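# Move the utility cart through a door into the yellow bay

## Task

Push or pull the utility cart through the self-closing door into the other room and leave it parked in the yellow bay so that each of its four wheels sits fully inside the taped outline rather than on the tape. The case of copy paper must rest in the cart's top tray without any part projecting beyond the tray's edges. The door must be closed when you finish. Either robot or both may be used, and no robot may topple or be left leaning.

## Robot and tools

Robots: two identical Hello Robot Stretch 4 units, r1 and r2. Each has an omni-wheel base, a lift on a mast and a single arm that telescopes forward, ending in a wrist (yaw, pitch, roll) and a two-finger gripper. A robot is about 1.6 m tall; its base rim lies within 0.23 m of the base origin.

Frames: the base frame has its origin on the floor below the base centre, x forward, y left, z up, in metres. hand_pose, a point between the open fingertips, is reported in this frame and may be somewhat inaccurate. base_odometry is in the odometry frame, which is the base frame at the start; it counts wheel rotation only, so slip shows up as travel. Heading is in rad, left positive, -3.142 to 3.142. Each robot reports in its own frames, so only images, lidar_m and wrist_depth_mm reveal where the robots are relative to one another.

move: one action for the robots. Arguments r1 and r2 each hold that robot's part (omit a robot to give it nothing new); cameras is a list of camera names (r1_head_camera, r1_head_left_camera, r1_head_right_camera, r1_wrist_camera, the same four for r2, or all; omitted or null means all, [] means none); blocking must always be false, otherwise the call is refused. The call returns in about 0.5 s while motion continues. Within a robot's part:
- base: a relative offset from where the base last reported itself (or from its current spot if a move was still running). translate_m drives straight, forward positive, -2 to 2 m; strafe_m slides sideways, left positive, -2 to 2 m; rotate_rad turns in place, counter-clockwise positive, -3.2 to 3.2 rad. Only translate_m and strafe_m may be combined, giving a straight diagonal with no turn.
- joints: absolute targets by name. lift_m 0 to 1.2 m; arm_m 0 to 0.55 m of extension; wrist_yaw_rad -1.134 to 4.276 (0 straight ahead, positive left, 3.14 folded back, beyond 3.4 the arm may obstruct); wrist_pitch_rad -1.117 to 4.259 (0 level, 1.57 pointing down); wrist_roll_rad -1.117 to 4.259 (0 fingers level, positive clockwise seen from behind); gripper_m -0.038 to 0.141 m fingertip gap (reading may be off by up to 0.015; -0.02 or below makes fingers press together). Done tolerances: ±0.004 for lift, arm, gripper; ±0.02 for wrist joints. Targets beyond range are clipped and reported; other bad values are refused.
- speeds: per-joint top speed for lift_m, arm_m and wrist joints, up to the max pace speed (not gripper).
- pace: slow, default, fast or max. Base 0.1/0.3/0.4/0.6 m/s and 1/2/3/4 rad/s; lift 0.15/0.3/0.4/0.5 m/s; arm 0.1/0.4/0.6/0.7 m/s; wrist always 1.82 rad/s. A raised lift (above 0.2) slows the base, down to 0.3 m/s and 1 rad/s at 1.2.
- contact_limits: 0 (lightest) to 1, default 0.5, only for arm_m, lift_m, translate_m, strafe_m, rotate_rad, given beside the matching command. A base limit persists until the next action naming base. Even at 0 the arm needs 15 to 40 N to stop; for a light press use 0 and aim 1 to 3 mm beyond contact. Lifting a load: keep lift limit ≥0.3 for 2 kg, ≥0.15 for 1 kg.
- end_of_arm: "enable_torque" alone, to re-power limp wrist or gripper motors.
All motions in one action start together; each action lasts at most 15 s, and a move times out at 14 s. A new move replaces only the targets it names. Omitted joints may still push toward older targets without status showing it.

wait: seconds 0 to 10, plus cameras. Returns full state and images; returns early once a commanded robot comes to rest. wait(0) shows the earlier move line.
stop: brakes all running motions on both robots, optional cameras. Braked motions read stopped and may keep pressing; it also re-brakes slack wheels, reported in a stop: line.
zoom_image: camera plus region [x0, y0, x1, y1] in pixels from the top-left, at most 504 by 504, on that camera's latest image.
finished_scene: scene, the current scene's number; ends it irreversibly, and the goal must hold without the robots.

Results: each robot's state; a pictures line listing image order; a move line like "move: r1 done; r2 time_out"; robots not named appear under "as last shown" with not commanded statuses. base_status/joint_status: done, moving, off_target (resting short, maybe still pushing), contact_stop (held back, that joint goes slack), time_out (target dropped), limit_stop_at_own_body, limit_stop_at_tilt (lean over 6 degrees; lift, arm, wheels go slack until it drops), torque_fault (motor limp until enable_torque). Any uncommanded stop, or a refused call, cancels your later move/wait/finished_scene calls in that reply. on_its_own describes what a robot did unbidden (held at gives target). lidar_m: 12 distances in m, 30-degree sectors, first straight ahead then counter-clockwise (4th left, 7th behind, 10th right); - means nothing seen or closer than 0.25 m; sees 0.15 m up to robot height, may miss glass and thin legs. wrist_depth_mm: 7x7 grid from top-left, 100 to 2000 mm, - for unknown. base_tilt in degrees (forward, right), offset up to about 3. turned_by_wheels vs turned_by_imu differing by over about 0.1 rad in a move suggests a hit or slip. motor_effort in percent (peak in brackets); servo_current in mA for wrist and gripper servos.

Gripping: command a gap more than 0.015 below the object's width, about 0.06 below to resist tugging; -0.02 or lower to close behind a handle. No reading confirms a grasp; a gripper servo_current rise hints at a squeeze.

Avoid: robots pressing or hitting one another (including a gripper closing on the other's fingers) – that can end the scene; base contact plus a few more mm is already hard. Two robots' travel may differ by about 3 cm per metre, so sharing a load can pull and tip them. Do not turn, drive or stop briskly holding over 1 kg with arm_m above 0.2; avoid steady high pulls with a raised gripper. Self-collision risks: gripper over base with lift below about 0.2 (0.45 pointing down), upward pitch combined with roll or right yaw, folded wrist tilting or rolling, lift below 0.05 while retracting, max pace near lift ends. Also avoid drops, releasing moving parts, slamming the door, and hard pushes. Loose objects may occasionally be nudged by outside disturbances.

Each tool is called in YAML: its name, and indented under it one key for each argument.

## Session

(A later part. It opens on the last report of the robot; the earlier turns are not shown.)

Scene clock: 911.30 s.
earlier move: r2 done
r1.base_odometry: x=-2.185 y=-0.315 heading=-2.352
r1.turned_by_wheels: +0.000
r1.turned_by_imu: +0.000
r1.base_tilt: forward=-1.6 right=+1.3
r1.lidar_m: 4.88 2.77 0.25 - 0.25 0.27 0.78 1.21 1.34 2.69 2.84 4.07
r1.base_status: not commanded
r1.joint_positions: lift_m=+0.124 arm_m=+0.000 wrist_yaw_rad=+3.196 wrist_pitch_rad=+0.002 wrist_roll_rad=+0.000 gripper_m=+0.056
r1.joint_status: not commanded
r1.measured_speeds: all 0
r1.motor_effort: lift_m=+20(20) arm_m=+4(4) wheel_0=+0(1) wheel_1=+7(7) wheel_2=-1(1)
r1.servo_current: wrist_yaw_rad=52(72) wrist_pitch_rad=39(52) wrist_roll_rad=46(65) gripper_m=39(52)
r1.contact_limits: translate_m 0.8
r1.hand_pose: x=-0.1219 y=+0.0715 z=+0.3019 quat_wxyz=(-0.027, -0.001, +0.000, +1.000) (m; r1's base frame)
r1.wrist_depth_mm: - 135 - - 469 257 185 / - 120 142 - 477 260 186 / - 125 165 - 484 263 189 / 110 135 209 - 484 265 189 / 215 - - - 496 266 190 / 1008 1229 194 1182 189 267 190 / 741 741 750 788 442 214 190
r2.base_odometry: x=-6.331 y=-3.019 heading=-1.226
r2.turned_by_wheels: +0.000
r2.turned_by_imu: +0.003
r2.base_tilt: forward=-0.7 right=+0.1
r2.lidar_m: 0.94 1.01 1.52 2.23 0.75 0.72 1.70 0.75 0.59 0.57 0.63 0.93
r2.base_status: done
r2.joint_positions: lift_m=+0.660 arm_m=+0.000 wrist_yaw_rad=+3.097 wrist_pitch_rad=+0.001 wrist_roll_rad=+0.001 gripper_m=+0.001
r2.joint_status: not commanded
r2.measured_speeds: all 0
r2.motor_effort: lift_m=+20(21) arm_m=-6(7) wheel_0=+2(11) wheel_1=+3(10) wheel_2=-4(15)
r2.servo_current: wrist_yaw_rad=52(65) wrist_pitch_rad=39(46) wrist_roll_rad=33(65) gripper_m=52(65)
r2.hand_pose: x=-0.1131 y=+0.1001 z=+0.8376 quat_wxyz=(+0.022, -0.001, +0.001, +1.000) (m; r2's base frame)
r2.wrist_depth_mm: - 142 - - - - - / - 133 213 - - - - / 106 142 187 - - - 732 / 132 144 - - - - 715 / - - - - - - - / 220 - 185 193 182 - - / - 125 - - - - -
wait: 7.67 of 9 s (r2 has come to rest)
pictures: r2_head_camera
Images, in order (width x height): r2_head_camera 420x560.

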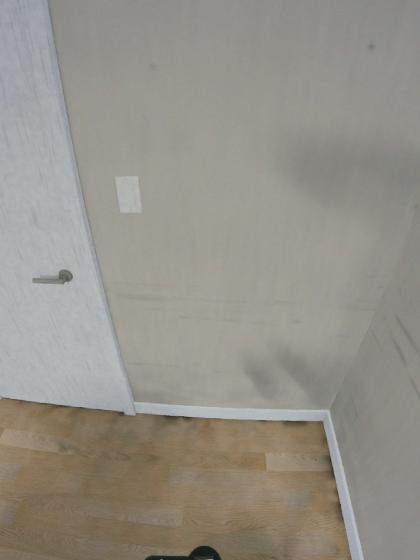

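move:
  r2: {"base":{"translate_m":0.5}}
  blocking: false
  cameras: []

wait:
  seconds: 4
  cameras: []

move:
  r2: {"base":{"rotate_rad":3.142}}
  blocking: false
  cameras: []

wait:
  seconds: 6
  cameras: []

move:
  r2: {"base":{"strafe_m":-0.65},"joints":{"wrist_yaw_rad":0,"gripper_m":0.12,"lift_m":0.64}}
  blocking: false
  cameras: []

wait:
  seconds: 6
  cameras: []

wait:
  seconds: 2
  cameras: ["r2_head_camera"]

Scene clock: 919.90 s.
move: r2 moving
r1: as last shown
r1.lidar_m: 4.88 2.77 0.25 - 0.25 0.27 0.78 1.20 1.37 2.69 2.84 4.07
r1.motor_effort: lift_m=+19(20) arm_m=+4(4) wheel_0=+0(1) wheel_1=+7(7) wheel_2=-1(1)
r1.servo_current: wrist_yaw_rad=59(65) wrist_pitch_rad=39(46) wrist_roll_rad=52(59) gripper_m=39(46)
r1.contact_limits: translate_m 0.8
r1.wrist_depth_mm: - 134 - - 469 255 184 / - 120 142 - 477 260 186 / - 125 165 - 480 263 188 / 110 135 210 - 492 265 189 / 215 - - - 496 267 190 / 1008 1182 193 1182 188 267 190 / 750 750 759 788 439 215 190
r2.base_odometry: x=-6.320 y=-3.049 heading=-1.226
r2.turned_by_wheels: +0.000
r2.turned_by_imu: +0.001
r2.base_tilt: forward=-0.7 right=+0.1
r2.lidar_m: 0.92 0.99 1.47 2.22 0.79 0.75 1.68 0.77 0.59 0.56 0.62 0.95
r2.base_status: translate_m moving
r2.joint_positions: lift_m=+0.660 arm_m=+0.000 wrist_yaw_rad=+3.097 wrist_pitch_rad=+0.001 wrist_roll_rad=+0.001 gripper_m=+0.001
r2.joint_status: not commanded
r2.measured_speeds: translate_m=+0.121 strafe_m=+0.000 rotate_rad=-0.002 lift_m=+0.000 arm_m=+0.000 wrist_yaw_rad=+0.000 wrist_pitch_rad=+0.000 wrist_roll_rad=+0.000
r2.motor_effort: lift_m=+20(21) arm_m=-7(7) wheel_0=+8(11) wheel_1=+7(9) wheel_2=-12(13)
r2.servo_current: wrist_yaw_rad=39(59) wrist_pitch_rad=39(46) wrist_roll_rad=52(52) gripper_m=59(59)
r2.hand_pose: x=-0.1131 y=+0.1001 z=+0.8376 quat_wxyz=(+0.022, -0.001, +0.001, +1.000) (m; r2's base frame)
r2.wrist_depth_mm: - 142 - - - - - / - 131 186 - - - - / 106 141 190 - - - 750 / 131 144 - - - - 741 / - - - - - - - / 219 - 185 193 182 - - / - 125 - - - - -
pictures: none
No camera images: "cameras" was empty.

Scene clock: 922.57 s.
earlier move: r2 done
r1.base_odometry: x=-2.185 y=-0.315 heading=-2.352
r1.turned_by_wheels: +0.000
r1.turned_by_imu: +0.000
r1.base_tilt: forward=-1.6 right=+1.3
r1.lidar_m: 4.89 2.78 0.25 - 0.25 0.26 0.81 1.19 1.35 2.68 2.85 4.07
r1.base_status: not commanded
r1.joint_positions: lift_m=+0.124 arm_m=+0.000 wrist_yaw_rad=+3.196 wrist_pitch_rad=+0.002 wrist_roll_rad=+0.000 gripper_m=+0.056
r1.joint_status: not commanded
r1.measured_speeds: all 0
r1.motor_effort: lift_m=+19(20) arm_m=+4(4) wheel_0=+0(1) wheel_1=+7(7) wheel_2=-1(1)
r1.servo_current: wrist_yaw_rad=59(72) wrist_pitch_rad=39(52) wrist_roll_rad=46(65) gripper_m=39(46)
r1.contact_limits: translate_m 0.8
r1.hand_pose: x=-0.1219 y=+0.0715 z=+0.3019 quat_wxyz=(-0.027, -0.001, +0.000, +1.000) (m; r1's base frame)
r1.wrist_depth_mm: - 134 - - 466 255 183 / - 120 142 - 477 260 186 / - 125 165 - 484 262 187 / 110 136 210 - 488 265 189 / 215 - - - 496 265 190 / 1025 1182 193 1182 188 266 189 / 750 750 759 798 439 215 190
r2.base_odometry: x=-6.162 y=-3.490 heading=-1.226
r2.turned_by_wheels: +0.000
r2.turned_by_imu: +0.001
r2.base_tilt: forward=-0.7 right=+0.0
r2.lidar_m: 0.44 0.49 0.68 2.18 1.22 1.16 1.24 0.85 0.64 0.60 0.61 0.47
r2.base_status: done
r2.joint_positions: lift_m=+0.660 arm_m=+0.000 wrist_yaw_rad=+3.097 wrist_pitch_rad=+0.001 wrist_roll_rad=+0.001 gripper_m=+0.001
r2.joint_status: not commanded
r2.measured_speeds: all 0
r2.motor_effort: lift_m=+20(21) arm_m=-6(7) wheel_0=+2(14) wheel_1=+2(9) wheel_2=-2(15)
r2.servo_current: wrist_yaw_rad=59(59) wrist_pitch_rad=39(46) wrist_roll_rad=46(59) gripper_m=59(65)
r2.hand_pose: x=-0.1131 y=+0.1001 z=+0.8376 quat_wxyz=(+0.022, -0.001, +0.001, +1.000) (m; r2's base frame)
r2.wrist_depth_mm: - 142 - - - - - / - 132 211 - - - - / 106 142 182 - - 1205 - / 132 144 - - - 1182 - / - - - - - - - / 219 - 186 193 174 - 1366 / - 116 - - - - -
wait: 2.67 of 4 s (r2 has come to rest)
pictures: none
No camera images: "cameras" was empty.

Scene clock: 923.07 s.
move: r2 moving
r1: as last shown
r1.lidar_m: 4.90 2.78 0.25 - 0.25 0.27 0.80 1.20 1.37 2.70 2.84 4.04
r1.motor_effort: lift_m=+20(20) arm_m=+4(4) wheel_0=+0(0) wheel_1=+7(7) wheel_2=-1(1)
r1.servo_current: wrist_yaw_rad=52(59) wrist_pitch_rad=46(46) wrist_roll_rad=46(59) gripper_m=39(46)
r1.contact_limits: translate_m 0.8
r1.wrist_depth_mm: - 135 - - 469 256 184 / - 120 142 - 480 260 186 / - 125 165 - 484 263 188 / 110 135 211 - 492 265 189 / 215 - - - 496 266 190 / 1008 1205 194 1182 187 266 190 / 750 750 759 788 439 215 190
r2.base_odometry: x=-6.162 y=-3.490 heading=-0.974
r2.turned_by_wheels: +0.252
r2.turned_by_imu: +0.245
r2.base_tilt: forward=-0.7 right=+0.0
r2.lidar_m: 0.44 0.58 1.10 2.18 1.15 1.15 1.11 0.70 0.61 0.64 0.51 0.44
r2.base_status: rotate_rad moving
r2.joint_positions: lift_m=+0.660 arm_m=+0.000 wrist_yaw_rad=+3.097 wrist_pitch_rad=+0.001 wrist_roll_rad=+0.001 gripper_m=+0.001
r2.joint_status: not commanded
r2.measured_speeds: translate_m=+0.002 strafe_m=+0.000 rotate_rad=+0.974 lift_m=+0.000 arm_m=+0.000 wrist_yaw_rad=+0.000 wrist_pitch_rad=+0.000 wrist_roll_rad=+0.000
r2.motor_effort: lift_m=+20(21) arm_m=-6(7) wheel_0=-8(8) wheel_1=-9(10) wheel_2=-11(11)
r2.servo_current: wrist_yaw_rad=46(59) wrist_pitch_rad=39(46) wrist_roll_rad=39(59) gripper_m=52(59)
r2.hand_pose: x=-0.1131 y=+0.1001 z=+0.8376 quat_wxyz=(+0.022, -0.001, +0.001, +1.000) (m; r2's base frame)
r2.wrist_depth_mm: - 142 - - - - - / - 133 160 - - - - / 106 142 187 - - - 1042 / 132 144 236 - - - 1060 / - - - - - - - / 220 - 183 193 182 - - / - 116 - - - 1464 -
pictures: none
No camera images: "cameras" was empty.

Scene clock: 925.43 s.
earlier move: r2 done
r1.base_odometry: x=-2.185 y=-0.315 heading=-2.352
r1.turned_by_wheels: +0.000
r1.turned_by_imu: +0.000
r1.base_tilt: forward=-1.6 right=+1.3
r1.lidar_m: 4.91 2.76 0.25 - 0.25 0.28 0.80 1.19 1.37 2.68 2.83 4.07
r1.base_status: not commanded
r1.joint_positions: lift_m=+0.124 arm_m=+0.000 wrist_yaw_rad=+3.196 wrist_pitch_rad=+0.002 wrist_roll_rad=+0.000 gripper_m=+0.056
r1.joint_status: not commanded
r1.measured_speeds: all 0
r1.motor_effort: lift_m=+19(20) arm_m=+4(4) wheel_0=+0(1) wheel_1=+7(7) wheel_2=-1(1)
r1.servo_current: wrist_yaw_rad=52(78) wrist_pitch_rad=52(52) wrist_roll_rad=52(65) gripper_m=39(46)
r1.contact_limits: translate_m 0.8
r1.hand_pose: x=-0.1219 y=+0.0715 z=+0.3019 quat_wxyz=(-0.027, -0.001, +0.000, +1.000) (m; r1's base frame)
r1.wrist_depth_mm: - 135 - - 466 256 183 / - 120 142 - 480 259 186 / - 125 165 - 480 264 187 / 110 135 210 - 488 265 189 / 215 - - - 492 265 190 / 1008 1229 193 1160 189 266 190 / 759 759 759 788 439 215 189
r2.base_odometry: x=-6.162 y=-3.490 heading=+1.915
r2.turned_by_wheels: +2.889
r2.turned_by_imu: +2.812
r2.base_tilt: forward=-0.6 right=+0.1
r2.lidar_m: 1.18 0.85 0.65 0.62 0.62 0.47 0.42 0.48 0.64 2.16 2.33 1.13
r2.base_status: done
r2.joint_positions: lift_m=+0.660 arm_m=+0.000 wrist_yaw_rad=+3.097 wrist_pitch_rad=+0.001 wrist_roll_rad=+0.001 gripper_m=+0.001
r2.joint_status: not commanded
r2.measured_speeds: all 0
r2.motor_effort: lift_m=+20(21) arm_m=-7(7) wheel_0=-3(10) wheel_1=-3(11) wheel_2=-5(14)
r2.servo_current: wrist_yaw_rad=39(59) wrist_pitch_rad=39(46) wrist_roll_rad=46(65) gripper_m=65(65)
r2.hand_pose: x=-0.1131 y=+0.1001 z=+0.8376 quat_wxyz=(+0.022, -0.001, +0.001, +1.000) (m; r2's base frame)
r2.wrist_depth_mm: - 142 - - - - - / - 132 160 - - - - / 106 142 182 - - - - / 132 145 235 - - - - / - - - - - - - / 230 - 183 191 174 - - / 227 116 - - - - -
wait: 2.37 of 6 s (r2 has come to rest)
pictures: none
No camera images: "cameras" was empty.

Scene clock: 925.93 s.
move: r2 moving
r1: as last shown
r1.base_tilt: forward=-1.6 right=+1.2
r1.lidar_m: 4.90 2.77 0.25 - 0.25 0.29 0.81 1.18 1.35 2.68 2.84 4.08
r1.servo_current: wrist_yaw_rad=39(65) wrist_pitch_rad=39(52) wrist_roll_rad=46(52) gripper_m=39(46)
r1.contact_limits: translate_m 0.8
r1.wrist_depth_mm: - 134 - - 466 255 184 / - 120 142 - 480 259 186 / - 124 166 - 484 263 188 / 110 135 210 - 488 265 189 / 214 - - - 496 265 190 / 1008 1229 194 1182 188 265 190 / 759 759 759 788 439 214 190
r2.base_odometry: x=-6.128 y=-3.478 heading=+1.915
r2.turned_by_wheels: +0.000
r2.turned_by_imu: +0.000
r2.base_tilt: forward=-0.7 right=+0.0
r2.lidar_m: 1.21 0.90 0.68 0.65 0.64 0.46 0.45 0.50 0.66 2.16 2.29 1.14
r2.base_status: strafe_m moving
r2.joint_positions: lift_m=+0.640 arm_m=+0.000 wrist_yaw_rad=+2.538 wrist_pitch_rad=+0.001 wrist_roll_rad=+0.001 gripper_m=+0.020
r2.joint_status: lift_m moving; wrist_yaw_rad moving; gripper_m moving
r2.measured_speeds: translate_m=+0.001 strafe_m=-0.142 rotate_rad=-0.005 lift_m=-0.009 arm_m=+0.000 wrist_yaw_rad=-1.740 wrist_pitch_rad=+0.000 wrist_roll_rad=+0.000
r2.motor_effort: lift_m=+12(18) arm_m=-7(7) wheel_0=+9(12) wheel_1=-12(12) wheel_2=+1(5)
r2.servo_current: wrist_yaw_rad=124(156) wrist_pitch_rad=33(46) wrist_roll_rad=39(52) gripper_m=104(104)
r2.hand_pose: x=-0.0167 y=+0.2357 z=+0.8182 quat_wxyz=(+0.297, +0.000, +0.001, +0.955) (m; r2's base frame)
r2.wrist_depth_mm: - - - - - - - / - - - - - - - / - - - - - - - / - - - - - - - / - - - - - - - / - - 186 192 180 - - / - 116 - - - - -
pictures: none
No camera images: "cameras" was empty.

Scene clock: 928.93 s.
earlier move: r2 done
r1.base_odometry: x=-2.185 y=-0.315 heading=-2.352
r1.turned_by_wheels: +0.000
r1.turned_by_imu: +0.000
r1.base_tilt: forward=-1.6 right=+1.3
r1.lidar_m: 4.91 2.77 0.25 - 0.25 0.29 0.80 1.20 1.36 2.67 2.83 4.06
r1.base_status: not commanded
r1.joint_positions: lift_m=+0.124 arm_m=+0.000 wrist_yaw_rad=+3.196 wrist_pitch_rad=+0.002 wrist_roll_rad=+0.000 gripper_m=+0.056
r1.joint_status: not commanded
r1.measured_speeds: all 0
r1.motor_effort: lift_m=+19(20) arm_m=+4(4) wheel_0=+0(1) wheel_1=+7(7) wheel_2=-1(1)
r1.servo_current: wrist_yaw_rad=52(72) wrist_pitch_rad=39(52) wrist_roll_rad=52(72) gripper_m=39(52)
r1.contact_limits: translate_m 0.8
r1.hand_pose: x=-0.1219 y=+0.0715 z=+0.3019 quat_wxyz=(-0.027, -0.001, +0.000, +1.000) (m; r1's base frame)
r1.wrist_depth_mm: - 135 - - 469 256 184 / - 120 142 - 477 259 186 / - 125 165 - 484 263 187 / 110 135 211 - 484 266 189 / 214 - - - 500 266 190 / 1025 1205 193 1182 187 266 190 / 759 759 750 788 439 214 190
r2.base_odometry: x=-5.550 y=-3.271 heading=+1.915
r2.turned_by_wheels: +0.000
r2.turned_by_imu: +0.001
r2.base_tilt: forward=-0.7 right=+0.1
r2.lidar_m: 0.89 1.20 1.31 1.26 0.68 0.48 0.46 0.53 0.77 1.51 1.65 1.01
r2.base_status: done
r2.joint_positions: lift_m=+0.640 arm_m=+0.000 wrist_yaw_rad=+0.003 wrist_pitch_rad=+0.001 wrist_roll_rad=+0.001 gripper_m=+0.120
r2.joint_status: all done
r2.measured_speeds: all 0
r2.motor_effort: lift_m=+14(18) arm_m=-7(7) wheel_0=+2(14) wheel_1=-1(12) wheel_2=+0(5)
r2.servo_current: wrist_yaw_rad=59(163) wrist_pitch_rad=39(52) wrist_roll_rad=52(59) gripper_m=59(117)
r2.hand_pose: x=+0.4597 y=-0.0866 z=+0.8182 quat_wxyz=(+1.000, +0.001, +0.001, +0.001) (m; r2's base frame)
r2.wrist_depth_mm: - - - - - - - / - - - - - - - / - - - 831 - - - / - - - 820 931 - - / - - - - - - - / - - 196 - 193 - - / 1576 1756 960 - - 1661 1661
wait: 3.00 of 6 s (r2 has come to rest)
pictures: none
No camera images: "cameras" was empty.

Scene clock: 930.93 s.
r1.base_odometry: x=-2.185 y=-0.315 heading=-2.352
r1.turned_by_wheels: +0.000
r1.turned_by_imu: +0.000
r1.base_tilt: forward=-1.6 right=+1.3
r1.lidar_m: 4.92 2.80 0.25 - 0.25 0.28 0.79 1.20 1.35 2.68 2.82 4.06
r1.base_status: not commanded
r1.joint_positions: lift_m=+0.124 arm_m=+0.000 wrist_yaw_rad=+3.196 wrist_pitch_rad=+0.002 wrist_roll_rad=+0.000 gripper_m=+0.056
r1.joint_status: not commanded
r1.measured_speeds: all 0
r1.motor_effort: lift_m=+20(20) arm_m=+4(4) wheel_0=+0(1) wheel_1=+7(7) wheel_2=-1(1)
r1.servo_current: wrist_yaw_rad=52(72) wrist_pitch_rad=46(52) wrist_roll_rad=52(72) gripper_m=46(52)
r1.contact_limits: translate_m 0.8
r1.hand_pose: x=-0.1219 y=+0.0715 z=+0.3019 quat_wxyz=(-0.027, -0.001, +0.000, +1.000) (m; r1's base frame)
r1.wrist_depth_mm: - 135 - - 466 255 184 / - 120 142 - 473 260 186 / - 125 165 - 484 263 188 / 110 135 210 - 492 265 189 / 215 - - - 500 264 189 / 1008 1229 194 1182 187 264 190 / 750 750 750 798 439 215 190
r2.base_odometry: x=-5.550 y=-3.271 heading=+1.915
r2.turned_by_wheels: +0.000
r2.turned_by_imu: +0.000
r2.base_tilt: forward=-0.6 right=+0.1
r2.lidar_m: 0.87 1.20 1.32 1.27 0.71 0.46 0.46 0.54 0.74 1.52 1.65 0.98
r2.base_status: done
r2.joint_positions: lift_m=+0.640 arm_m=+0.000 wrist_yaw_rad=+0.003 wrist_pitch_rad=+0.001 wrist_roll_rad=+0.001 gripper_m=+0.120
r2.joint_status: all done
r2.measured_speeds: all 0
r2.motor_effort: lift_m=+14(18) arm_m=-6(7) wheel_0=+2(14) wheel_1=-1(12) wheel_2=+0(5)
r2.servo_current: wrist_yaw_rad=52(163) wrist_pitch_rad=39(52) wrist_roll_rad=59(59) gripper_m=52(117)
r2.hand_pose: x=+0.4597 y=-0.0866 z=+0.8182 quat_wxyz=(+1.000, +0.001, +0.001, +0.001) (m; r2's base frame)
r2.wrist_depth_mm: - - - - - - - / - - - - - - - / - - - 820 - - - / - - - 831 891 - - / - - - - - - - / - - 197 - 193 - - / 1618 1708 960 - - 1661 1708
wait: 2.00 s; at rest by 0.27 s
pictures: r2_head_camera
Images, in order (width x height): r2_head_camera 420x560.

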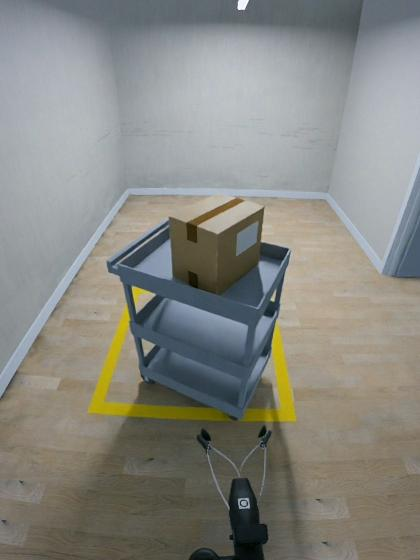

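move:
  r2: {"base":{"translate_m":0.32},"joints":{"arm_m":0.19}}
  blocking: false
  cameras: []

wait:
  seconds: 4
  cameras: []

move:
  r2: {"base":{"translate_m":0.25},"pace":"slow"}
  blocking: false
  cameras: []

wait:
  seconds: 5
  cameras: ["r2_head_camera"]

Scene clock: 940.60 s.
move: r2 moving
r1: as last shown
r1.lidar_m: 4.89 2.80 0.25 - 0.25 0.28 0.81 1.17 1.36 2.69 2.85 4.07
r1.motor_effort: lift_m=+19(20) arm_m=+4(4) wheel_0=+0(1) wheel_1=+7(7) wheel_2=-1(1)
r1.servo_current: wrist_yaw_rad=52(72) wrist_pitch_rad=39(46) wrist_roll_rad=59(59) gripper_m=46(46)
r1.contact_limits: translate_m 0.8
r1.wrist_depth_mm: - 134 - - 466 255 183 / - 120 142 - 477 259 186 / - 124 165 - 480 263 188 / 110 135 211 - 488 265 190 / 215 - - - 500 265 190 / 1008 1255 193 1182 188 266 190 / 759 750 750 788 442 214 190
r2.base_odometry: x=-5.561 y=-3.241 heading=+1.915
r2.turned_by_wheels: +0.000
r2.turned_by_imu: +0.001
r2.base_tilt: forward=-0.7 right=+0.1
r2.lidar_m: 0.84 1.16 1.31 1.27 0.72 0.50 0.49 0.57 0.80 1.52 1.64 0.93
r2.base_status: translate_m moving
r2.joint_positions: lift_m=+0.640 arm_m=+0.051 wrist_yaw_rad=+0.003 wrist_pitch_rad=+0.001 wrist_roll_rad=+0.001 gripper_m=+0.120
r2.joint_status: arm_m moving
r2.measured_speeds: translate_m=+0.121 strafe_m=+0.000 rotate_rad=+0.003 lift_m=+0.000 arm_m=+0.195 wrist_yaw_rad=+0.000 wrist_pitch_rad=+0.000 wrist_roll_rad=+0.000
r2.motor_effort: lift_m=+14(14) arm_m=+7(11) wheel_0=+6(11) wheel_1=+8(8) wheel_2=-11(13)
r2.servo_current: wrist_yaw_rad=46(46) wrist_pitch_rad=39(46) wrist_roll_rad=52(65) gripper_m=52(59)
r2.hand_pose: x=+0.5101 y=-0.0867 z=+0.8182 quat_wxyz=(+1.000, +0.001, +0.001, +0.001) (m; r2's base frame)
r2.wrist_depth_mm: - - - - - - - / - - - 778 - - - / - - - 750 - - - / - - - 647 580 - - / - - - - 580 - - / - - 196 163 193 - - / 1576 1661 - - - 1618 1756
pictures: none
No camera images: "cameras" was empty.

Scene clock: 942.63 s.
earlier move: r2 done
r1.base_odometry: x=-2.185 y=-0.315 heading=-2.352
r1.turned_by_wheels: +0.000
r1.turned_by_imu: +0.000
r1.base_tilt: forward=-1.6 right=+1.3
r1.lidar_m: 4.91 2.75 0.25 - 0.25 0.27 0.78 1.20 1.35 2.70 2.82 4.06
r1.base_status: not commanded
r1.joint_positions: lift_m=+0.124 arm_m=+0.000 wrist_yaw_rad=+3.196 wrist_pitch_rad=+0.002 wrist_roll_rad=+0.000 gripper_m=+0.056
r1.joint_status: not commanded
r1.measured_speeds: all 0
r1.motor_effort: lift_m=+20(20) arm_m=+4(4) wheel_0=+0(1) wheel_1=+7(7) wheel_2=-1(1)
r1.servo_current: wrist_yaw_rad=46(72) wrist_pitch_rad=39(52) wrist_roll_rad=39(65) gripper_m=46(46)
r1.contact_limits: translate_m 0.8
r1.hand_pose: x=-0.1219 y=+0.0715 z=+0.3019 quat_wxyz=(-0.027, -0.001, +0.000, +1.000) (m; r1's base frame)
r1.wrist_depth_mm: - 135 - - 466 256 183 / - 120 142 - 480 262 186 / - 124 165 - 480 264 187 / 110 135 210 - 488 265 189 / 215 - - - 496 266 190 / 1008 1182 194 1182 187 267 190 / 750 750 750 788 442 215 189
r2.base_odometry: x=-5.658 y=-2.969 heading=+1.915
r2.turned_by_wheels: +0.000
r2.turned_by_imu: +0.000
r2.base_tilt: forward=-0.7 right=+0.1
r2.lidar_m: 0.68 0.85 1.28 1.24 1.12 0.84 0.78 0.86 1.30 1.56 1.66 0.66
r2.base_status: done
r2.joint_positions: lift_m=+0.640 arm_m=+0.190 wrist_yaw_rad=-0.002 wrist_pitch_rad=+0.001 wrist_roll_rad=+0.001 gripper_m=+0.120
r2.joint_status: all done
r2.measured_speeds: all 0
r2.motor_effort: lift_m=+14(14) arm_m=+7(11) wheel_0=+3(11) wheel_1=+3(8) wheel_2=-3(17)
r2.servo_current: wrist_yaw_rad=39(72) wrist_pitch_rad=39(46) wrist_roll_rad=52(65) gripper_m=59(59)
r2.hand_pose: x=+0.6489 y=-0.0881 z=+0.8181 quat_wxyz=(+1.000, +0.001, +0.001, -0.001) (m; r2's base frame)
r2.wrist_depth_mm: - - 410 347 392 - - / - - 410 349 392 - - / - - 415 351 394 - - / 375 343 312 283 258 234 - / 377 334 298 274 253 233 220 / 424 1921 196 265 197 231 - / 1576 1756 - - - 1808 1756
wait: 2.03 of 4 s (r2 has come to rest)
pictures: none
No camera images: "cameras" was empty.

Scene clock: 943.13 s.
move: r2 moving
r1: as last shown
r1.lidar_m: 4.90 2.80 0.25 - 0.25 0.28 0.81 1.18 1.37 2.69 2.85 4.08
r1.motor_effort: lift_m=+19(20) arm_m=+4(4) wheel_0=+0(0) wheel_1=+7(7) wheel_2=-1(1)
r1.servo_current: wrist_yaw_rad=26(59) wrist_pitch_rad=39(52) wrist_roll_rad=46(59) gripper_m=39(46)
r1.contact_limits: translate_m 0.8
r1.wrist_depth_mm: - 135 - - 469 256 185 / - 120 142 - 477 258 186 / - 125 165 - 480 263 188 / 110 135 211 - 492 264 189 / 215 - - - 496 265 190 / 1008 1229 194 1205 187 266 189 / 741 750 750 788 436 214 190
r2.base_odometry: x=-5.662 y=-2.958 heading=+1.915
r2.turned_by_wheels: +0.000
r2.turned_by_imu: +0.000
r2.base_tilt: forward=-0.7 right=+0.1
r2.lidar_m: 0.68 0.80 1.29 1.23 1.13 0.84 0.79 0.89 1.35 1.55 1.70 0.64
r2.base_status: translate_m moving
r2.joint_positions: lift_m=+0.640 arm_m=+0.190 wrist_yaw_rad=-0.003 wrist_pitch_rad=+0.001 wrist_roll_rad=+0.001 gripper_m=+0.120
r2.joint_status: not commanded
r2.measured_speeds: translate_m=+0.050 strafe_m=+0.001 rotate_rad=+0.000 lift_m=+0.000 arm_m=+0.000 wrist_yaw_rad=-0.004 wrist_pitch_rad=+0.000 wrist_roll_rad=+0.000
r2.motor_effort: lift_m=+14(14) arm_m=+7(7) wheel_0=+9(9) wheel_1=+7(9) wheel_2=-14(16)
r2.servo_current: wrist_yaw_rad=39(59) wrist_pitch_rad=46(46) wrist_roll_rad=52(52) gripper_m=52(52)
r2.hand_pose: x=+0.6489 y=-0.0881 z=+0.8181 quat_wxyz=(+1.000, +0.001, +0.001, -0.001) (m; r2's base frame)
r2.wrist_depth_mm: - - 394 338 397 - - / - - 399 338 394 - - / - - 399 342 394 - - / 357 330 298 276 250 231 - / 353 320 290 266 246 229 217 / - - 196 258 199 224 - / 1618 1863 - - - 1808 1708
pictures: none
No camera images: "cameras" was empty.

Scene clock: 946.40 s.
earlier move: r2 done
r1.base_odometry: x=-2.185 y=-0.315 heading=-2.352
r1.turned_by_wheels: +0.000
r1.turned_by_imu: +0.000
r1.base_tilt: forward=-1.6 right=+1.3
r1.lidar_m: 4.90 2.77 0.25 - 0.25 0.29 0.82 1.20 1.34 2.68 2.85 4.06
r1.base_status: not commanded
r1.joint_positions: lift_m=+0.124 arm_m=+0.000 wrist_yaw_rad=+3.196 wrist_pitch_rad=+0.002 wrist_roll_rad=+0.000 gripper_m=+0.056
r1.joint_status: not commanded
r1.measured_speeds: all 0
r1.motor_effort: lift_m=+19(20) arm_m=+4(4) wheel_0=+0(1) wheel_1=+7(7) wheel_2=-1(1)
r1.servo_current: wrist_yaw_rad=46(72) wrist_pitch_rad=46(52) wrist_roll_rad=33(65) gripper_m=39(46)
r1.contact_limits: translate_m 0.8
r1.hand_pose: x=-0.1219 y=+0.0715 z=+0.3019 quat_wxyz=(-0.027, -0.001, +0.000, +1.000) (m; r1's base frame)
r1.wrist_depth_mm: - 135 - - 466 256 183 / - 120 142 - 480 259 186 / - 125 165 - 484 263 188 / 110 135 210 - 488 265 189 / 215 - - - 492 265 190 / 1008 1182 193 1160 187 266 190 / 750 750 759 809 439 214 190
r2.base_odometry: x=-5.742 y=-2.734 heading=+1.915
r2.turned_by_wheels: +0.000
r2.turned_by_imu: -0.001
r2.base_tilt: forward=-0.7 right=+0.0
r2.lidar_m: 0.63 0.70 1.25 1.21 1.31 1.10 1.03 1.12 1.60 1.58 1.69 0.69
r2.base_status: done
r2.joint_positions: lift_m=+0.640 arm_m=+0.190 wrist_yaw_rad=-0.004 wrist_pitch_rad=+0.001 wrist_roll_rad=+0.001 gripper_m=+0.120
r2.joint_status: not commanded
r2.measured_speeds: all 0
r2.motor_effort: lift_m=+14(14) arm_m=+7(7) wheel_0=+3(11) wheel_1=+4(9) wheel_2=-7(21)
r2.servo_current: wrist_yaw_rad=52(78) wrist_pitch_rad=39(52) wrist_roll_rad=52(65) gripper_m=52(59)
r2.hand_pose: x=+0.6487 y=-0.0886 z=+0.8181 quat_wxyz=(+1.000, +0.001, +0.001, -0.002) (m; r2's base frame)
r2.wrist_depth_mm: - - - 343 327 309 - / - - - 347 327 312 - / - - - 349 330 312 - / 247 246 244 244 242 242 240 / 248 248 245 244 243 242 242 / 250 247 217 245 196 243 - / 258 1756 683 - - - 1708
wait: 3.27 of 5 s (r2 has come to rest)
pictures: r2_head_camera
Images, in order (width x height): r2_head_camera 420x560.

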